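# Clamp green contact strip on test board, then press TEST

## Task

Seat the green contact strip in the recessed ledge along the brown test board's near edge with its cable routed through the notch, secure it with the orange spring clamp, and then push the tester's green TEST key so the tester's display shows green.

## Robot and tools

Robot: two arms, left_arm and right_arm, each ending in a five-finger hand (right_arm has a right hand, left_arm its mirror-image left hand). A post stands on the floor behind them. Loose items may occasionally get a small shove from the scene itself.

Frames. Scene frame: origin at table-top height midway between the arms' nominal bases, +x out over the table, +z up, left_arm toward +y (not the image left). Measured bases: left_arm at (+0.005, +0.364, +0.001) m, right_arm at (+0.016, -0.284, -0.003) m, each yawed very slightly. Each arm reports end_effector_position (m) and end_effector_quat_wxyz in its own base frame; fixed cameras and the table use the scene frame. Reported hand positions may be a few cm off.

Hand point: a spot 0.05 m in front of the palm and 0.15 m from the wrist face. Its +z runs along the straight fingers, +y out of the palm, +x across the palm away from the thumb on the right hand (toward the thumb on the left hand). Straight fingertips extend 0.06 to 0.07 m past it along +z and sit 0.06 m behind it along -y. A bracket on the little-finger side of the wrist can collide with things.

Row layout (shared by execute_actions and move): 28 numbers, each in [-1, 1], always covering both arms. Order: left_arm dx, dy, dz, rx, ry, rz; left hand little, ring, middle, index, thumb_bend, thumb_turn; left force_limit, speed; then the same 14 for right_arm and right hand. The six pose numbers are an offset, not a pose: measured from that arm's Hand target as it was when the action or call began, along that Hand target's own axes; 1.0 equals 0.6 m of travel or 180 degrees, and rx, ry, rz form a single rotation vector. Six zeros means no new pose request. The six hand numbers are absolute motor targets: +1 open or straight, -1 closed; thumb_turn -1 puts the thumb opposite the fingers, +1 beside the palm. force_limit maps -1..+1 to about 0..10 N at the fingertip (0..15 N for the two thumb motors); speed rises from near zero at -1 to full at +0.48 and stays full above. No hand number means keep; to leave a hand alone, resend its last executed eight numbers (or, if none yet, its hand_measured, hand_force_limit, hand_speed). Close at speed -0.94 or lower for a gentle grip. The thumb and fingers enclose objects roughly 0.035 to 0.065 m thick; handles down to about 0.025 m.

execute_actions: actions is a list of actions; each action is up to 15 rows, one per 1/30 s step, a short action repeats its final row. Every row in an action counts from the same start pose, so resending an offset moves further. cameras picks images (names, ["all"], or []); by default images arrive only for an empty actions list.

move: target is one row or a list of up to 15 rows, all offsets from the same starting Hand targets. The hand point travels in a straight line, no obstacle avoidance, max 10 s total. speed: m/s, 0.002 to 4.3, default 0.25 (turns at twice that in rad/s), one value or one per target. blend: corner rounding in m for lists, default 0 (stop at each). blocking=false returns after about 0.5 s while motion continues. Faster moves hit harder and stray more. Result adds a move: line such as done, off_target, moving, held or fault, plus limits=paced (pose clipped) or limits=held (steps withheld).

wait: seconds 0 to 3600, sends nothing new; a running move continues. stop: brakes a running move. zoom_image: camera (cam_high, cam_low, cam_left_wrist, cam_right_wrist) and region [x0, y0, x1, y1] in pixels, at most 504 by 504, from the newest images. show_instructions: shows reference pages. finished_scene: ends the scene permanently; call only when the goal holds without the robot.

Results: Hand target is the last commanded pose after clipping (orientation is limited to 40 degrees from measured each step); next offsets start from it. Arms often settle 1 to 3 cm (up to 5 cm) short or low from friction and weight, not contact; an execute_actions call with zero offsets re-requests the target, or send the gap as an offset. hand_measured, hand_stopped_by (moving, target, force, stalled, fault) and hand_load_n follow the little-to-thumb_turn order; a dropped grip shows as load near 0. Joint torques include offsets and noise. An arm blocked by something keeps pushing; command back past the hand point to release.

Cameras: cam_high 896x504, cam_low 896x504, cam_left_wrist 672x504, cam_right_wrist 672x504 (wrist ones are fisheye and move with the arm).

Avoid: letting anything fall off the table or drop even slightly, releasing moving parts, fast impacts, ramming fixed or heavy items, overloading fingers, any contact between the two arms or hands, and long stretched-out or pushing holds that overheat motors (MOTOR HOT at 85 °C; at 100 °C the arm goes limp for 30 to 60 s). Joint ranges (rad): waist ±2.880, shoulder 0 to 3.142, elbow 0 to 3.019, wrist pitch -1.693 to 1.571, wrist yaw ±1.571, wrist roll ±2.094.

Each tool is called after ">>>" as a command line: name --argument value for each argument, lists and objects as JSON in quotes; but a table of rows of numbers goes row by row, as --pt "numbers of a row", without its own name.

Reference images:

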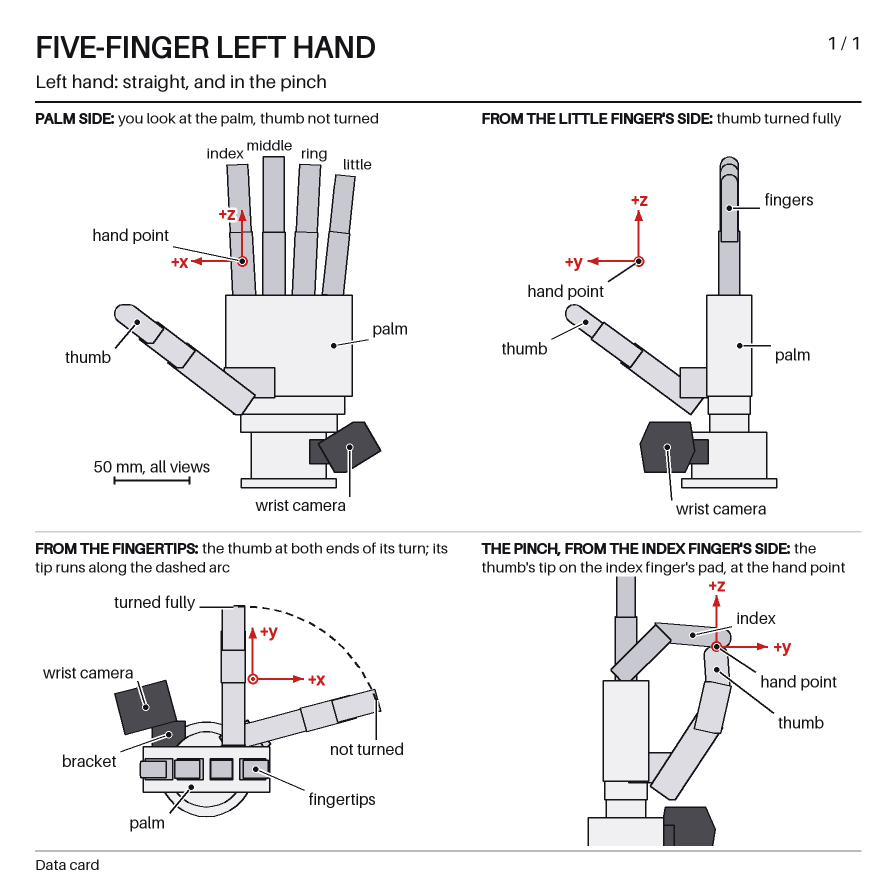

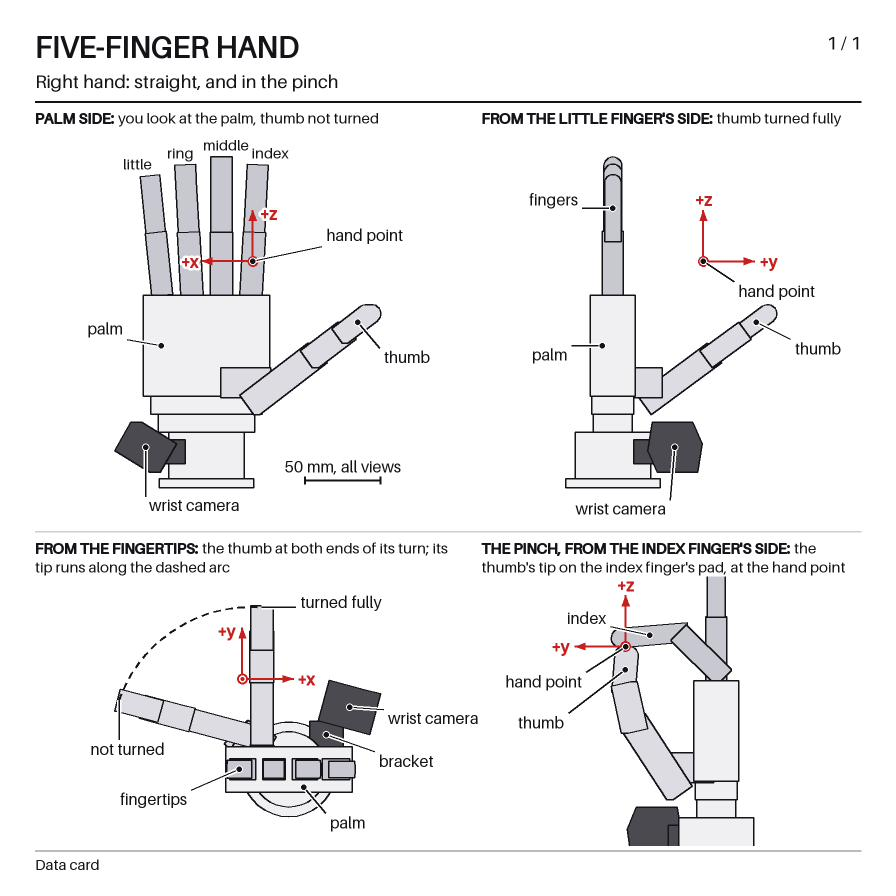

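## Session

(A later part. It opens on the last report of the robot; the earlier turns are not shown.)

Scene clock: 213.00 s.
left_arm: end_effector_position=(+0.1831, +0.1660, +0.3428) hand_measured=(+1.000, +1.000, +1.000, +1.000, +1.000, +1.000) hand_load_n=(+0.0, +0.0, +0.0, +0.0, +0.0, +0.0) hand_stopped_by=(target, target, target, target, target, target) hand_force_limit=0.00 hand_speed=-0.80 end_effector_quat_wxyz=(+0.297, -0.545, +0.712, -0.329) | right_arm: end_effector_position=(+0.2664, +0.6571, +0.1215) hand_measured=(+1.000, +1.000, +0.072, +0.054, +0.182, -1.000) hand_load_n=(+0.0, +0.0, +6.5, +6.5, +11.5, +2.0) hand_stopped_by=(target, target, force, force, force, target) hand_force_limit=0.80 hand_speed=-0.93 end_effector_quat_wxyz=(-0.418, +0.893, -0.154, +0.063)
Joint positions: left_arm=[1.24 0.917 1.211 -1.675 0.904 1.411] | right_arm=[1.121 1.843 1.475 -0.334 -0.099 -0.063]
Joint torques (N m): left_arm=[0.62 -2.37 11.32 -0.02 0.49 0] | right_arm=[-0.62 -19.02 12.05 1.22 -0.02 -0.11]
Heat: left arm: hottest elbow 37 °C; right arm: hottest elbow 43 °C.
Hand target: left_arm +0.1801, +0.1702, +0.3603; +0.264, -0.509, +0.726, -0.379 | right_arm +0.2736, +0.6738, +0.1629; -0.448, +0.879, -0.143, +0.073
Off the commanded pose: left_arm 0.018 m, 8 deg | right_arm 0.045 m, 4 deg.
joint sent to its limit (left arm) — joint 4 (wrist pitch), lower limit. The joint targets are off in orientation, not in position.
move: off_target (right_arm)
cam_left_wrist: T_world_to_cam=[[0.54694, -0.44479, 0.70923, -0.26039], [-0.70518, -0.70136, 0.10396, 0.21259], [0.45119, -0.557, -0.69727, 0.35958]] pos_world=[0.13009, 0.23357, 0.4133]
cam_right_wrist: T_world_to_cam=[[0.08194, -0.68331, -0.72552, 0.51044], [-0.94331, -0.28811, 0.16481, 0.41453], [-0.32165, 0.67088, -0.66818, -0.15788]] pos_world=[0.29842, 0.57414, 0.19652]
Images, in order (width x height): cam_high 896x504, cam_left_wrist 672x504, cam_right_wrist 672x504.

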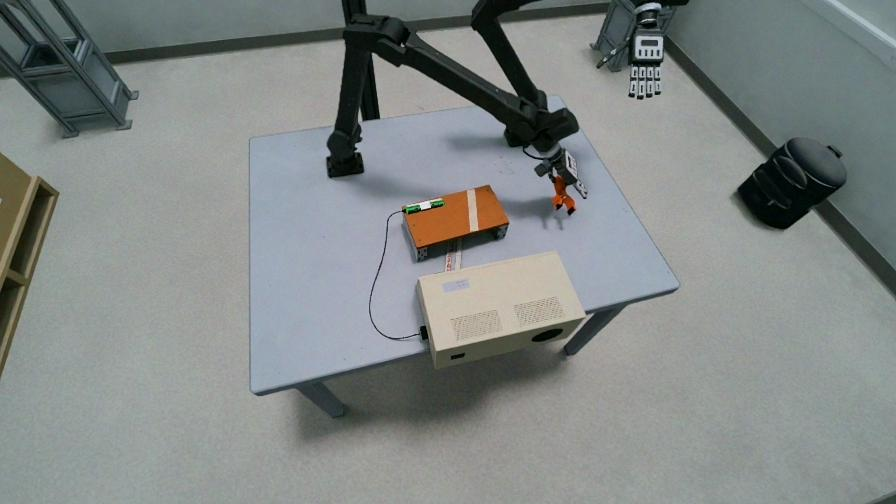

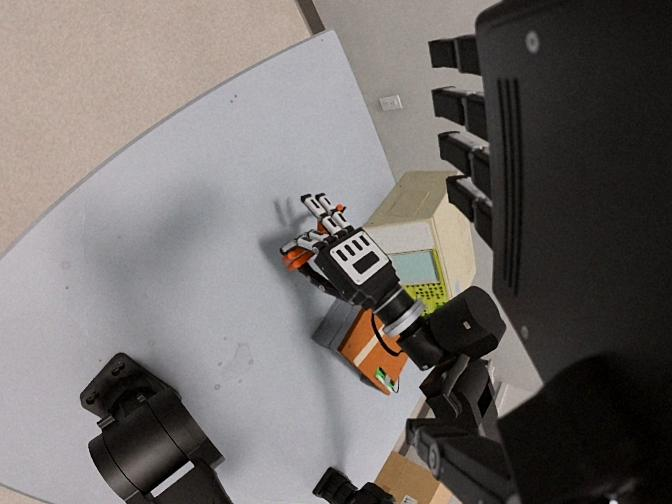

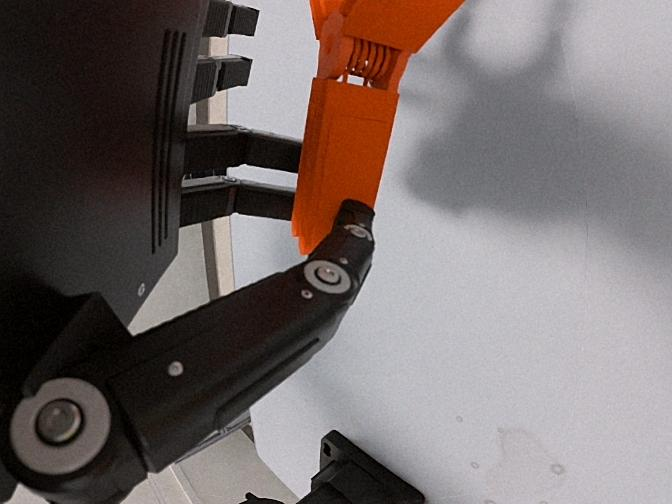

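>>> move --pt "0 0 0 0 0 0 1 1 1 1 1 1 0 -0.8 -0.0245 0.0183 -0.2438 -0.183 -0.026 -0.069 1 1 -0.2 -0.2 0.0 -1 0.8 -0.93" --pt "0 0 0 0 0 0 1 1 1 1 1 1 0 -0.8 -0.0297 0.1982 -0.5487 -0.3662 -0.0515 -0.1376 1 1 -0.2 -0.2 0.0 -1 0.8 -0.93" --speed 0.15 --blend 0.03 --cameras '["all"]'

Scene clock: 218.87 s.
left_arm: end_effector_position=(+0.1831, +0.1660, +0.3428) hand_measured=(+1.000, +1.000, +1.000, +1.000, +1.000, +1.000) hand_load_n=(+0.0, +0.0, +0.0, +0.0, +0.0, -0.5) hand_stopped_by=(target, target, target, target, target, target) hand_force_limit=0.00 hand_speed=-0.80 end_effector_quat_wxyz=(+0.297, -0.545, +0.712, -0.329) | right_arm: end_effector_position=(+0.1536, +0.3602, +0.2512) hand_measured=(+1.000, +1.000, +0.072, +0.054, +0.182, -1.000) hand_load_n=(+0.0, +0.0, +7.0, +6.5, +11.5, +2.0) hand_stopped_by=(target, target, force, force, force, target) hand_force_limit=0.80 hand_speed=-0.93 end_effector_quat_wxyz=(+0.062, +0.997, +0.045, +0.027)
Joint positions: left_arm=[1.24 0.917 1.211 -1.675 0.904 1.411] | right_arm=[1.212 1.602 1.613 -1.675 0.098 -0.444]
Joint torques (N m): left_arm=[0.56 -2.37 11.32 -0.02 0.5 0] | right_arm=[0.21 -14.15 8.16 -0.58 0.28 -0.16]
Heat: left arm: hottest elbow 37 °C; right arm: hottest elbow 43 °C.
Hand target: left_arm +0.1801, +0.1702, +0.3603; +0.264, -0.509, +0.726, -0.379 | right_arm +0.1500, +0.3606, +0.2601; +0.113, +0.992, +0.056, +0.006
Off the commanded pose: left_arm 0.018 m, 8 deg | right_arm 0.010 m, 7 deg.
joint sent to its limit (left arm) — joint 4 (wrist pitch), lower limit. The joint targets are off in orientation, not in position.
joint sent to its limit (right arm) — joint 4 (wrist pitch), lower limit. The joint targets are off in orientation, not in position.
move: off_target (right_arm)
cam_left_wrist: T_world_to_cam=[[0.54694, -0.44479, 0.70923, -0.26039], [-0.70518, -0.70136, 0.10396, 0.21259], [0.45119, -0.557, -0.69727, 0.35958]] pos_world=[0.13009, 0.23357, 0.4133]
cam_right_wrist: T_world_to_cam=[[0.39193, -0.90844, 0.14533, 0.22564], [-0.80535, -0.26242, 0.53156, 0.07864], [-0.44475, -0.32537, -0.83446, 0.51123]] pos_world=[0.20227, 0.39196, 0.35201]

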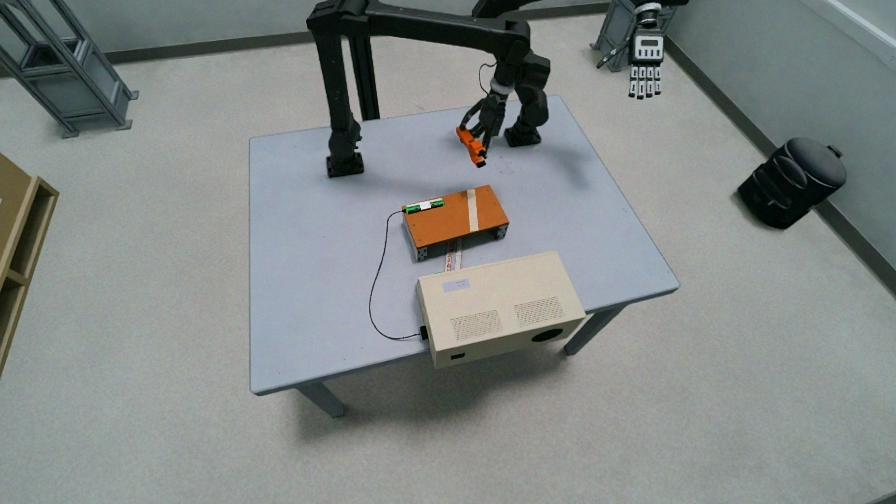

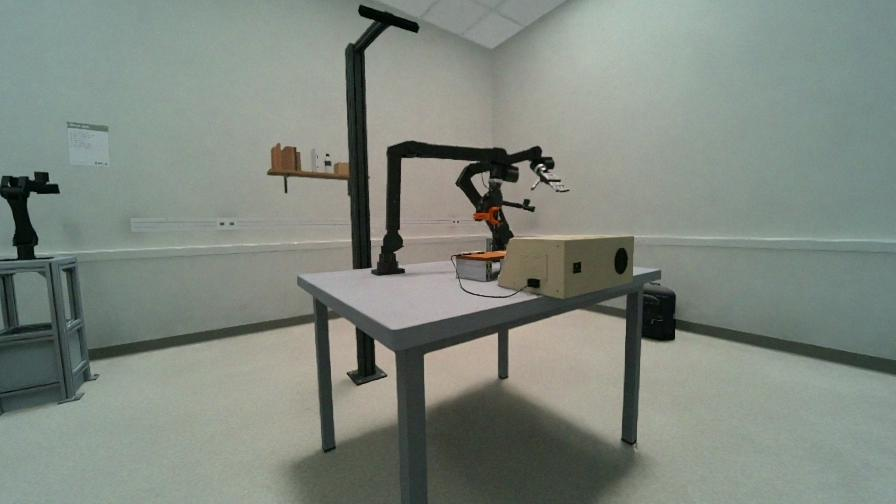

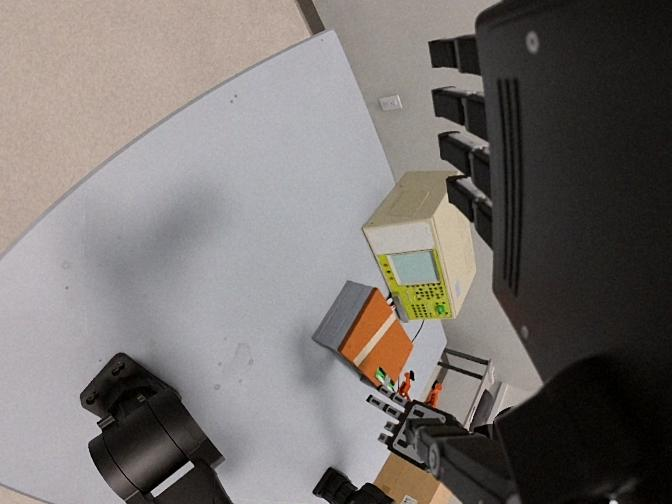

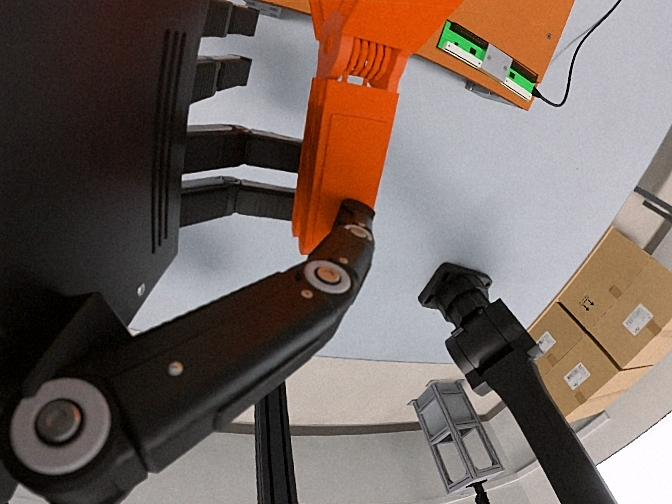

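>>> zoom_image --camera "cam_low" --region '[450, 170, 550, 270]'

>>> zoom_image --camera "cam_high" --region '[430, 80, 530, 180]'

>>> zoom_image --camera "cam_right_wrist" --region '[400, 0, 600, 130]'

>>> zoom_image --camera "cam_left_wrist" --region '[340, 330, 480, 460]'

Scaled by 5.040 from the camera's image (finer frame: 1280x720).

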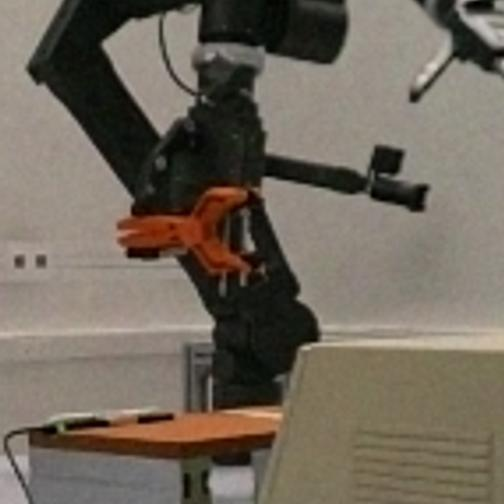

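Scaled by 5.040 from the camera's image (finer frame: 1280x720).

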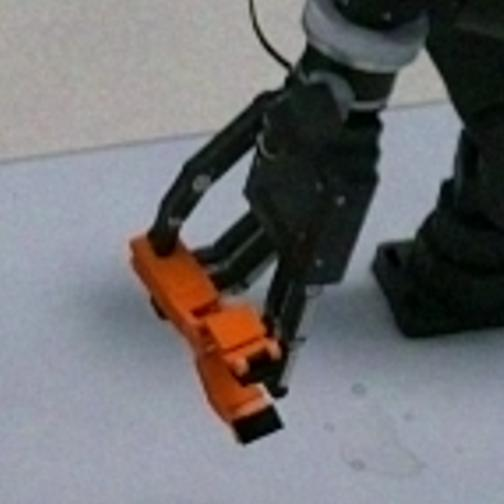

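Scaled by 2.520 from the camera's image (finer frame: 960x720).

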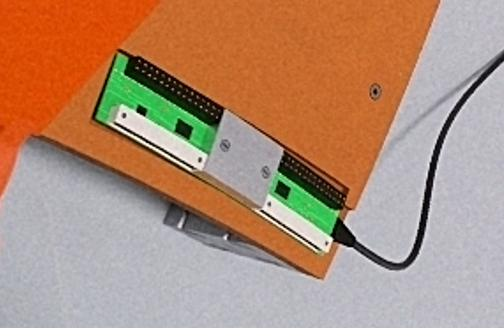

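Scaled by 3.600 from the camera's image (finer frame: 960x720).

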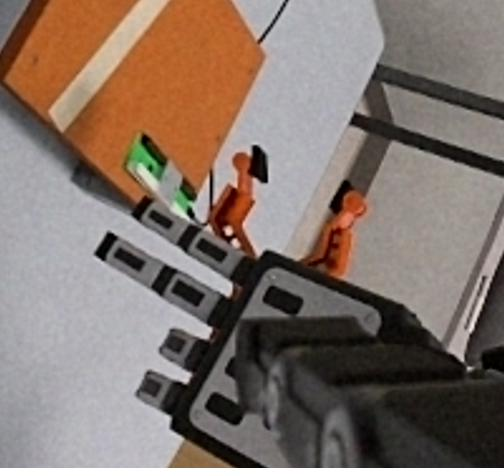

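>>> move --target '[0,0,0,0,0,0,1,1,1,1,1,1,0,-0.8,-0.0845,0.1535,0.2067,0,0,0,1,1,-0.2,-0.2,0.0,-1,0.8,-0.93]' --speed 0.12 --cameras '["all"]'

>>> zoom_image --camera "cam_low" --region '[420, 200, 520, 300]'

>>> zoom_image --camera "cam_high" --region '[380, 130, 480, 230]'

Scene clock: 222.50 s.
left_arm: end_effector_position=(+0.1831, +0.1660, +0.3428) hand_measured=(+1.000, +1.000, +1.000, +1.000, +1.000, +1.000) hand_load_n=(+0.0, +0.0, +0.0, -0.5, +0.0, -0.5) hand_stopped_by=(target, target, target, target, target, target) hand_force_limit=0.00 hand_speed=-0.80 end_effector_quat_wxyz=(+0.297, -0.545, +0.712, -0.329) | right_arm: end_effector_position=(+0.1080, +0.2349, +0.1540) hand_measured=(+1.000, +1.000, +0.072, +0.054, +0.182, -1.000) hand_load_n=(+0.0, +0.0, +7.0, +6.5, +11.5, +2.0) hand_stopped_by=(target, target, force, force, force, target) hand_force_limit=0.80 hand_speed=-0.93 end_effector_quat_wxyz=(+0.127, +0.990, +0.052, +0.000)
Joint positions: left_arm=[1.24 0.917 1.211 -1.675 0.904 1.411] | right_arm=[1.212 1.394 1.083 -1.494 0.101 -0.452]
Joint torques (N m): left_arm=[0.62 -2.43 11.33 -0.02 0.49 0] | right_arm=[-1.32 -10.52 7.77 -0.35 0.27 -0.14]
Heat: left arm: hottest elbow 37 °C; right arm: hottest elbow 43 °C.
Hand target: left_arm +0.1801, +0.1702, +0.3603; +0.264, -0.509, +0.726, -0.379 | right_arm +0.1129, +0.2379, +0.1599; +0.113, +0.992, +0.056, +0.006
Off the commanded pose: left_arm 0.018 m, 8 deg | right_arm 0.008 m, 2 deg.
joint sent to its limit (left arm) — joint 4 (wrist pitch), lower limit. The joint targets are off in orientation, not in position.
move: done
cam_left_wrist: T_world_to_cam=[[0.54694, -0.44479, 0.70923, -0.26039], [-0.70518, -0.70136, 0.10396, 0.21259], [0.45119, -0.557, -0.69727, 0.35958]] pos_world=[0.13009, 0.23357, 0.4133]
cam_right_wrist: T_world_to_cam=[[0.40928, -0.87846, 0.24658, 0.11925], [-0.77597, -0.19296, 0.60054, 0.03048], [-0.47996, -0.43712, -0.76063, 0.38772]] pos_world=[0.16094, 0.28012, 0.2472]

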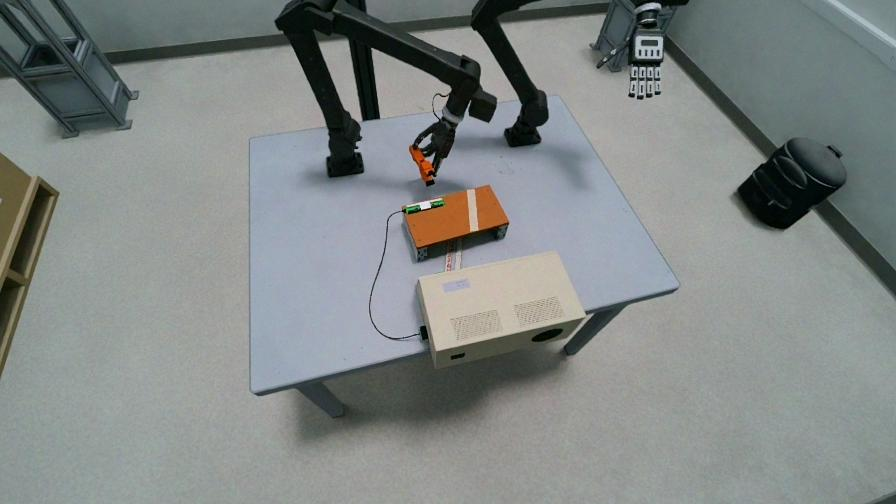

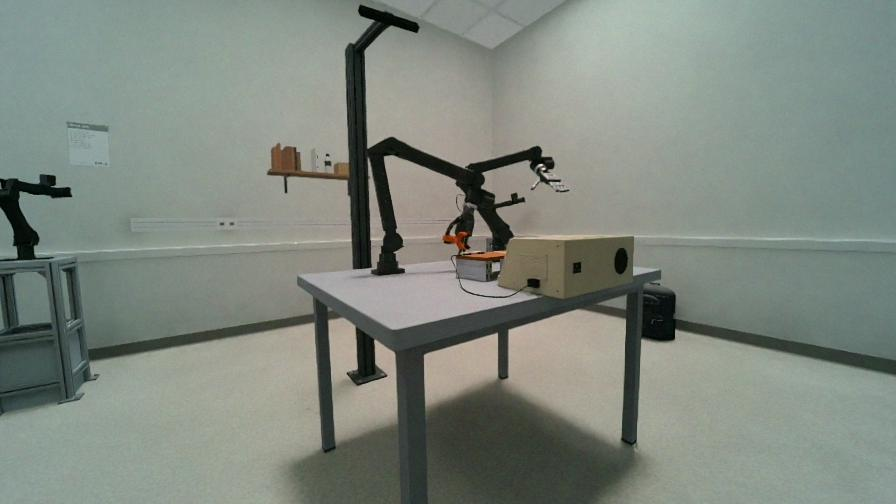

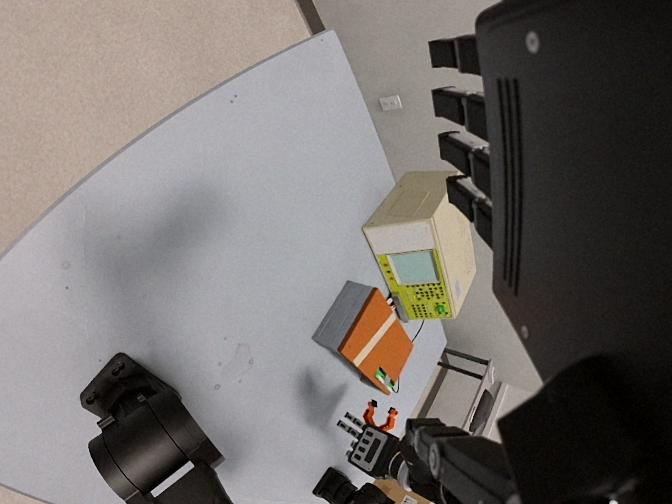

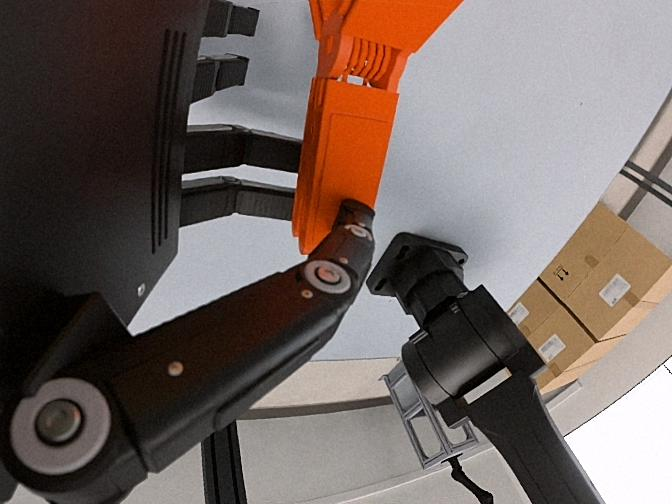

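Scaled by 5.040 from the camera's image (finer frame: 1280x720).

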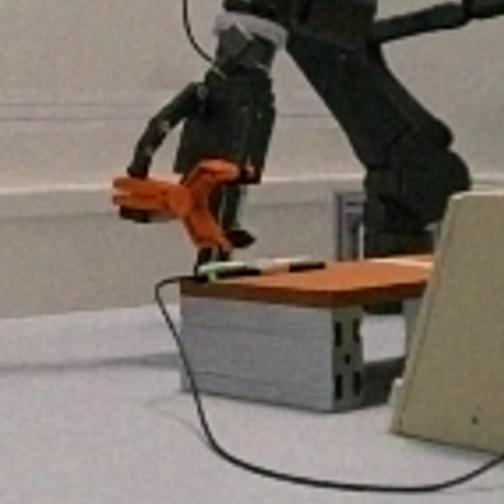

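Scaled by 5.040 from the camera's image (finer frame: 1280x720).

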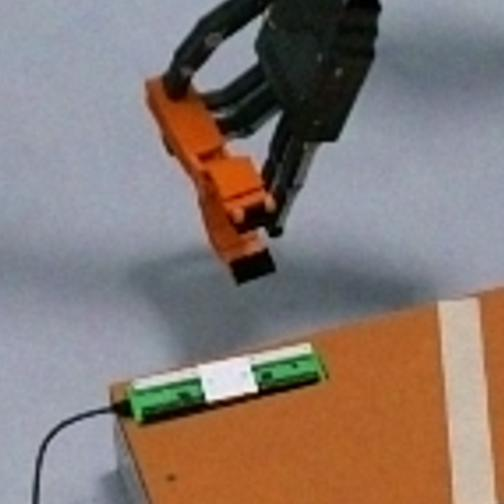

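>>> move --target '[0,0,0,0,0,0,1,1,1,1,1,1,0,-0.8,-0.0029,0.006,0.0869,0,-0.0075,0.0325,1,1,-0.2,-0.2,0.0,-1,0.8,-0.93]' --speed 0.08 --cameras '["all"]'

>>> zoom_image --camera "cam_low" --region '[430, 220, 510, 300]'

>>> zoom_image --camera "cam_high" --region '[380, 130, 480, 230]'

>>> zoom_image --camera "cam_left_wrist" --region '[320, 330, 440, 450]'

Scene clock: 226.30 s.
left_arm: end_effector_position=(+0.1831, +0.1660, +0.3428) hand_measured=(+1.000, +1.000, +1.000, +1.000, +1.000, +1.000) hand_load_n=(+0.0, +0.0, +0.0, +0.0, +0.0, -0.5) hand_stopped_by=(target, target, target, target, target, target) hand_force_limit=0.00 hand_speed=-0.80 end_effector_quat_wxyz=(+0.297, -0.545, +0.712, -0.329) | right_arm: end_effector_position=(+0.1095, +0.2193, +0.1094) hand_measured=(+1.000, +1.000, +0.072, +0.054, +0.182, -1.000) hand_load_n=(+0.0, +0.0, +7.0, +6.5, +11.5, +1.5) hand_stopped_by=(target, target, force, force, force, target) hand_force_limit=0.80 hand_speed=-0.93 end_effector_quat_wxyz=(+0.119, +0.993, +0.020, -0.002)
Joint positions: left_arm=[1.24 0.917 1.211 -1.675 0.904 1.411] | right_arm=[1.171 1.394 0.963 -1.36 0.093 -0.429]
Joint torques (N m): left_arm=[0.62 -2.32 11.32 -0.01 0.49 0] | right_arm=[-1.79 -8.82 7.24 -0.31 0.11 0.15]
Heat: left arm: hottest elbow 37 °C; right arm: hottest elbow 43 °C.
Hand target: left_arm +0.1801, +0.1702, +0.3603; +0.264, -0.509, +0.726, -0.379 | right_arm +0.1129, +0.2226, +0.1100; +0.113, +0.994, +0.004, +0.000
Off the commanded pose: left_arm 0.018 m, 8 deg | right_arm 0.005 m, 2 deg.
joint sent to its limit (left arm) — joint 4 (wrist pitch), lower limit. The joint targets are off in orientation, not in position.
move: done
cam_left_wrist: T_world_to_cam=[[0.54694, -0.44479, 0.70923, -0.26039], [-0.70518, -0.70136, 0.10396, 0.21259], [0.45119, -0.557, -0.69727, 0.35958]] pos_world=[0.13009, 0.23357, 0.4133]
cam_right_wrist: T_world_to_cam=[[0.34938, -0.90756, 0.23297, 0.13044], [-0.78972, -0.15141, 0.59449, 0.04861], [-0.50426, -0.39168, -0.76961, 0.34136]] pos_world=[0.16495, 0.25945, 0.20343]

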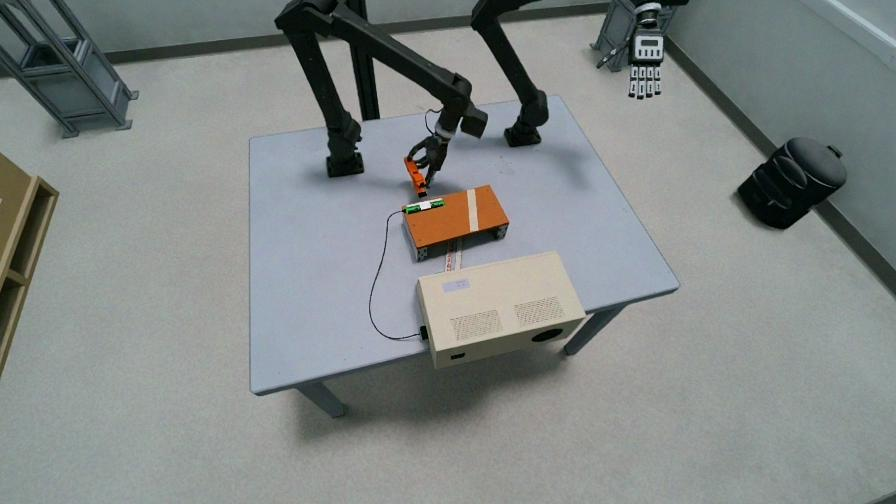

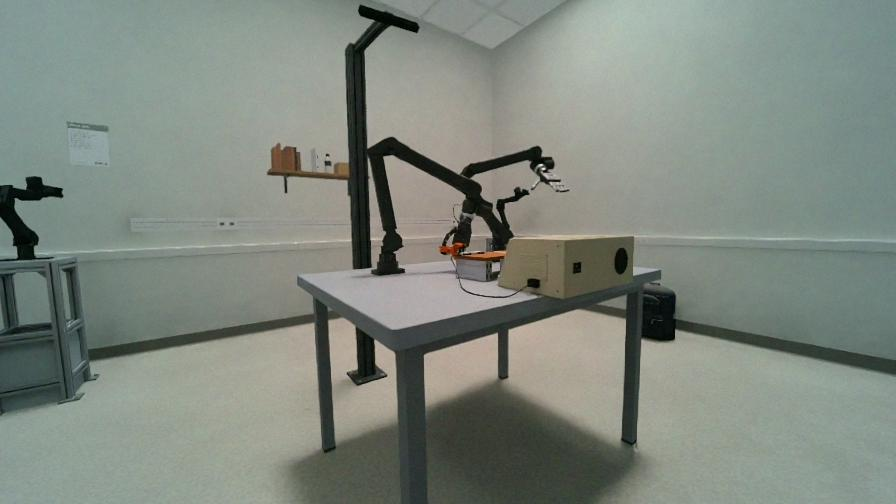

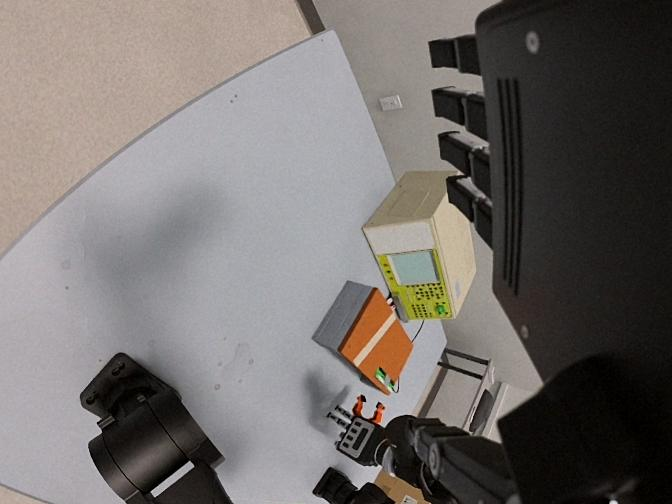

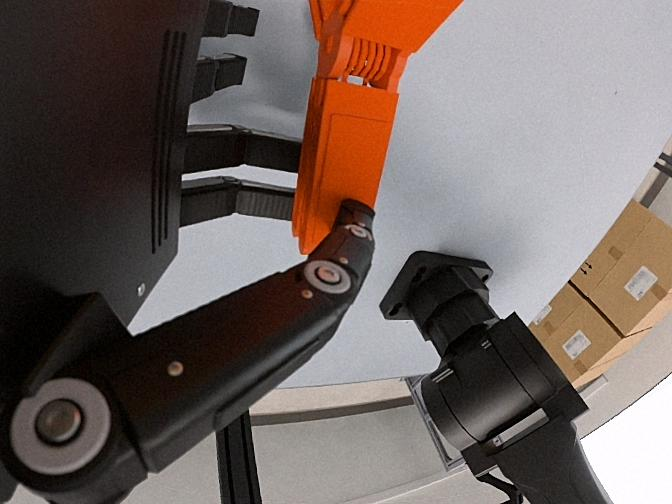

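Scaled by 6.300 from the camera's image (finer frame: 1280x720).

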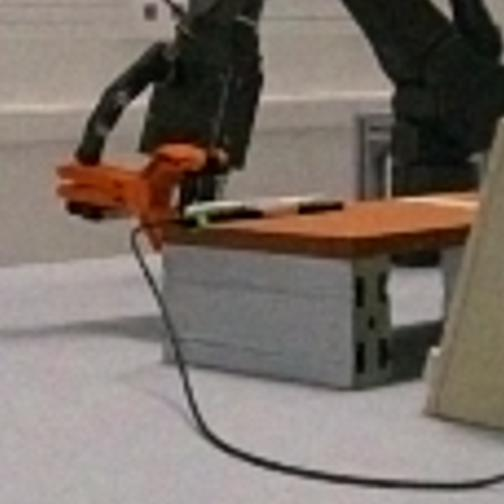

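Scaled by 5.040 from the camera's image (finer frame: 1280x720).

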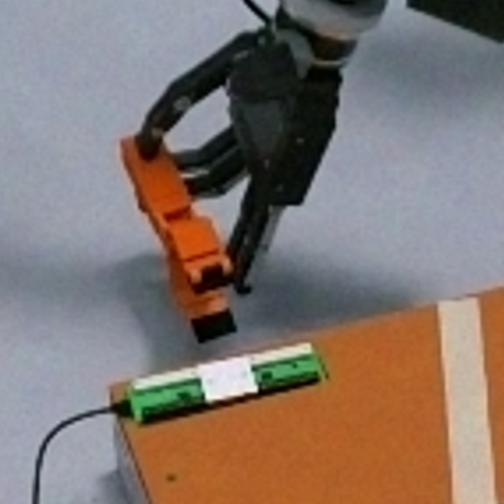

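Scaled by 4.200 from the camera's image (finer frame: 960x720).

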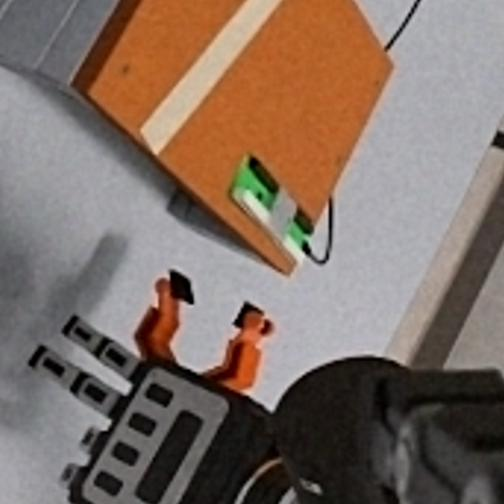

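>>> move --target '[0,0,0,0,0,0,1,1,1,1,1,1,0,-0.8,0,-0.0034,0.0153,0,0,0,1,1,-0.2,-0.2,0.0,-1,0.8,-0.93]' --speed 0.05 --cameras '["cam_low","cam_high"]'

>>> zoom_image --camera "cam_low" --region '[430, 220, 490, 280]'

Scene clock: 227.63 s.
left_arm: end_effector_position=(+0.1831, +0.1660, +0.3428) hand_measured=(+1.000, +1.000, +1.000, +1.000, +1.000, +1.000) hand_load_n=(+0.0, +0.0, +0.0, +0.0, +0.0, +0.0) hand_stopped_by=(target, target, target, target, target, target) hand_force_limit=0.00 hand_speed=-0.80 end_effector_quat_wxyz=(+0.297, -0.545, +0.712, -0.329) | right_arm: end_effector_position=(+0.1097, +0.2199, +0.1005) hand_measured=(+1.000, +1.000, +0.072, +0.054, +0.182, -1.000) hand_load_n=(+0.0, +0.0, +7.0, +7.0, +11.5, +2.0) hand_stopped_by=(target, target, force, force, force, target) hand_force_limit=0.80 hand_speed=-0.93 end_effector_quat_wxyz=(+0.118, +0.993, +0.019, -0.001)
Joint positions: left_arm=[1.24 0.917 1.211 -1.675 0.904 1.411] | right_arm=[1.171 1.404 0.949 -1.333 0.093 -0.428]
Joint torques (N m): left_arm=[0.56 -2.37 11.33 -0.02 0.49 0] | right_arm=[-1.9 -9 7.1 -0.31 0.11 0.18]
Heat: left arm: hottest elbow 37 °C; right arm: hottest elbow 43 °C.
Hand target: left_arm +0.1801, +0.1702, +0.3603; +0.264, -0.509, +0.726, -0.379 | right_arm +0.1129, +0.2225, +0.1006; +0.113, +0.994, +0.004, +0.000
Off the commanded pose: left_arm 0.018 m, 8 deg | right_arm 0.004 m, 2 deg.
joint sent to its limit (left arm) — joint 4 (wrist pitch), lower limit. The joint targets are off in orientation, not in position.
move: done
Images, in order (width x height): cam_high 896x504, cam_low 896x504.

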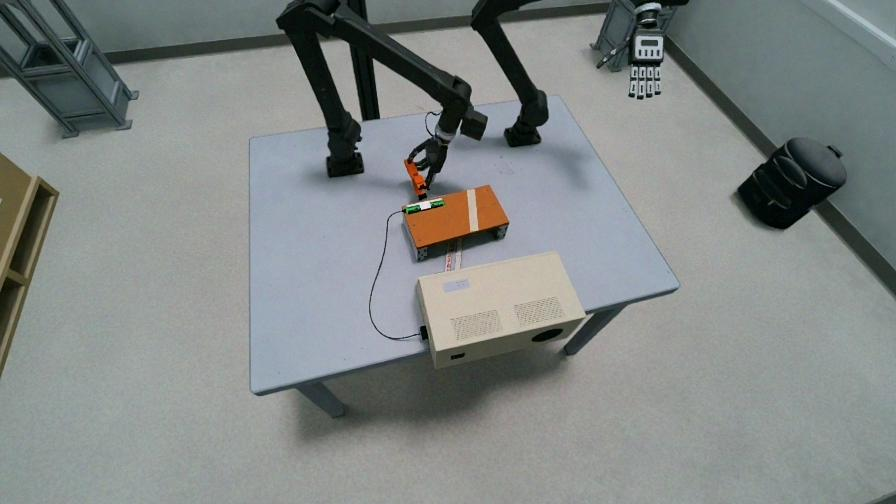

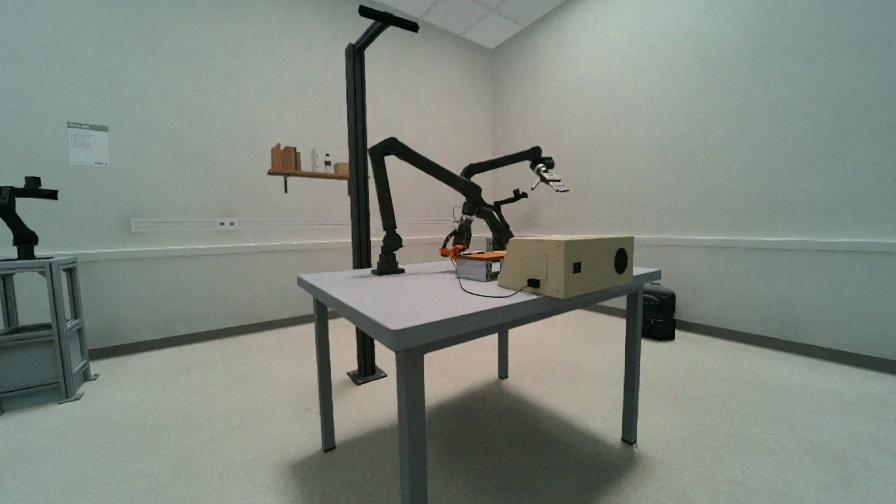

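Scaled by 8.400 from the camera's image (finer frame: 1280x720).

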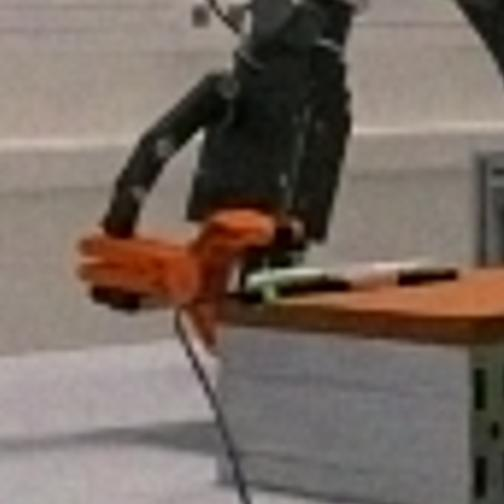

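>>> move --pt "0 0 0 0 0 0 1 1 1 1 1 1 0 -0.8 0 -0.0013 0.005 0 0 0 1 1 -0.2 -0.2 0.0 -1 0.8 -0.93" --pt "0 0 0 0 0 0 1 1 1 1 1 1 0 -0.8 0.0584 0.0012 0.0056 0 0 0 1 1 -0.2 -0.2 0.0 -1 0.8 -0.93" --speed 0.04 --cameras '["cam_low","cam_high","cam_left_wrist","cam_right_wrist"]'

>>> zoom_image --camera "cam_low" --region '[430, 220, 490, 280]'

>>> zoom_image --camera "cam_high" --region '[390, 150, 460, 220]'

>>> zoom_image --camera "cam_left_wrist" --region '[320, 330, 440, 450]'

Scene clock: 229.87 s.
left_arm: end_effector_position=(+0.1831, +0.1660, +0.3428) hand_measured=(+1.000, +1.000, +1.000, +1.000, +1.000, +1.000) hand_load_n=(+0.0, +0.0, +0.0, +0.0, +0.0, +0.0) hand_stopped_by=(target, target, target, target, target, target) hand_force_limit=0.00 hand_speed=-0.80 end_effector_quat_wxyz=(+0.297, -0.545, +0.712, -0.329) | right_arm: end_effector_position=(+0.1352, +0.2073, +0.0903) hand_measured=(+1.000, +1.000, +0.072, +0.054, +0.182, -1.000) hand_load_n=(+0.0, +0.0, +7.0, +6.5, +11.5, +1.5) hand_stopped_by=(target, target, force, force, force, target) hand_force_limit=0.80 hand_speed=-0.93 end_effector_quat_wxyz=(+0.131, +0.991, +0.003, -0.008)
Joint positions: left_arm=[1.24 0.917 1.211 -1.675 0.904 1.411] | right_arm=[1.082 1.44 0.945 -1.317 0.109 -0.482]
Joint torques (N m): left_arm=[0.62 -2.43 11.33 -0.01 0.5 0] | right_arm=[-1.67 -8.82 9.31 -0.35 0.26 -0.13]
Heat: left arm: hottest elbow 37 °C; right arm: hottest elbow 43 °C.
Hand target: left_arm +0.1801, +0.1702, +0.3603; +0.264, -0.509, +0.726, -0.379 | right_arm +0.1479, +0.2213, +0.0975; +0.113, +0.994, +0.004, +0.000
Off the commanded pose: left_arm 0.018 m, 8 deg | right_arm 0.020 m, 2 deg.
joint sent to its limit (left arm) — joint 4 (wrist pitch), lower limit. The joint targets are off in orientation, not in position.
move: off_target (right_arm)
cam_left_wrist: T_world_to_cam=[[0.54694, -0.44479, 0.70923, -0.26039], [-0.70518, -0.70136, 0.10396, 0.21259], [0.45119, -0.557, -0.69727, 0.35958]] pos_world=[0.13009, 0.23357, 0.4133]
cam_right_wrist: T_world_to_cam=[[0.32058, -0.91289, 0.25271, 0.11823], [-0.7889, -0.10965, 0.60466, 0.0687], [-0.52427, -0.39321, -0.75533, 0.33668]] pos_world=[0.19281, 0.24785, 0.18289]

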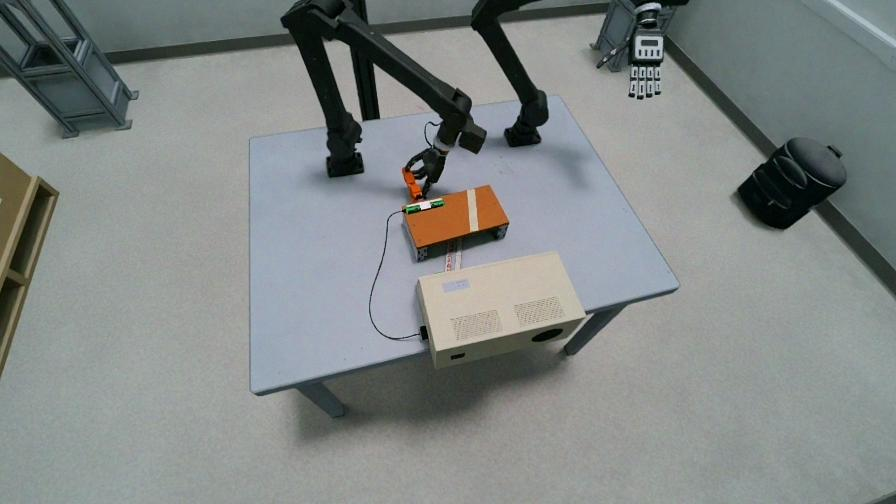

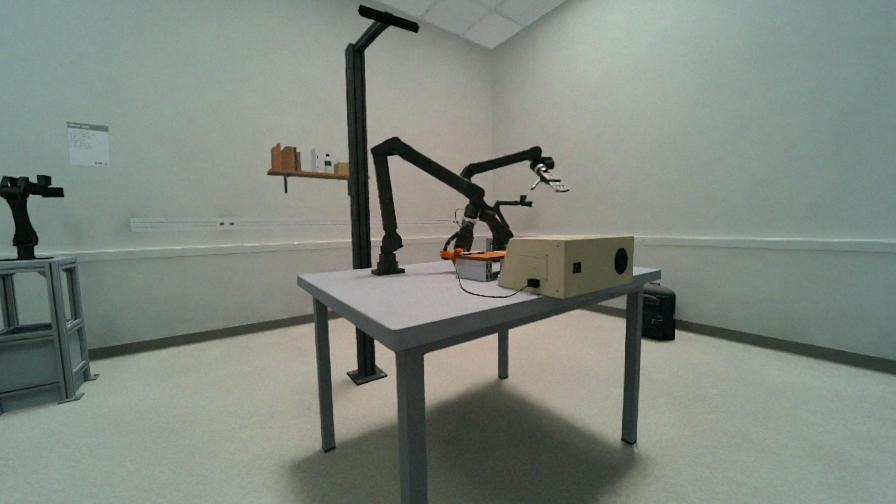

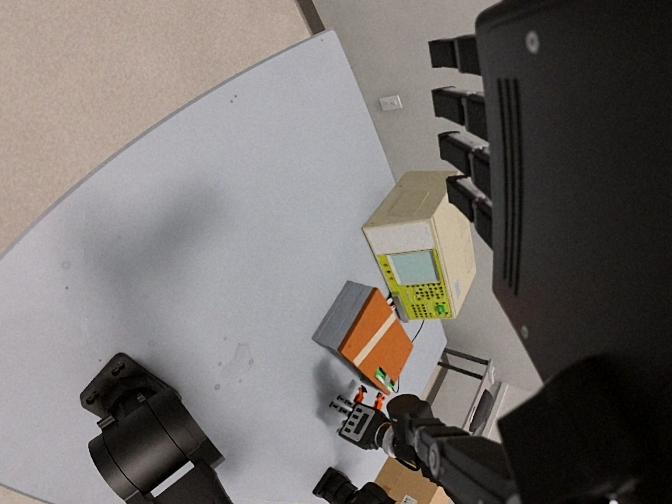

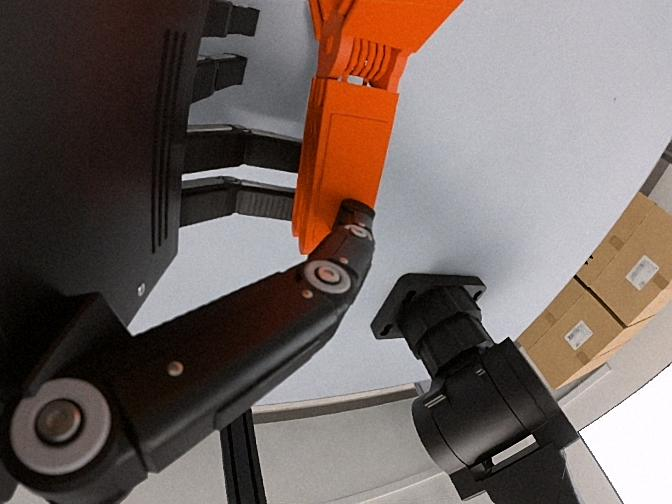

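Scaled by 8.400 from the camera's image (finer frame: 1280x720).

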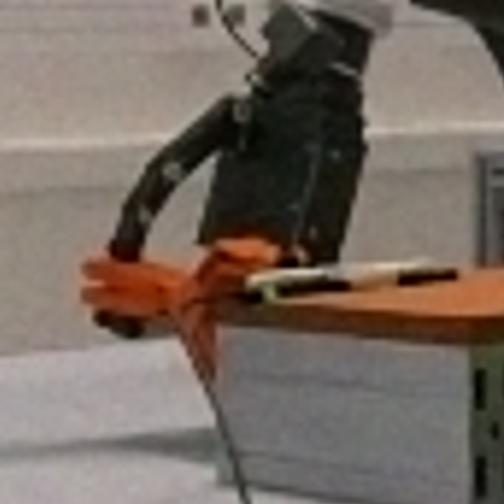

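Scaled by 7.200 from the camera's image (finer frame: 1280x720).

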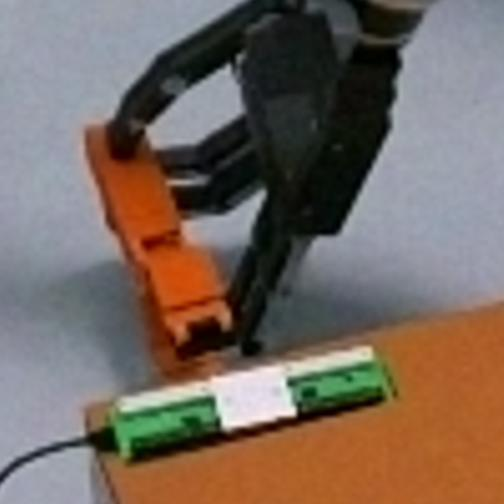

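Scaled by 4.200 from the camera's image (finer frame: 960x720).

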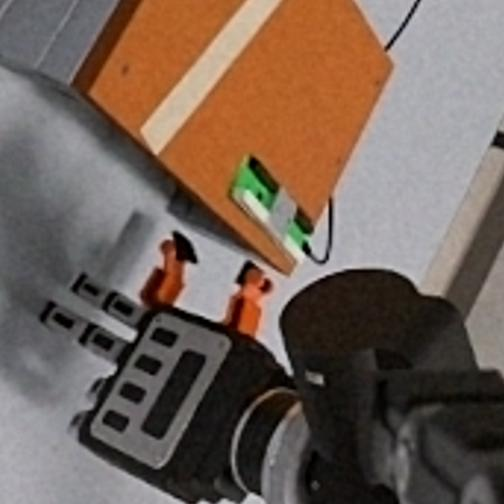

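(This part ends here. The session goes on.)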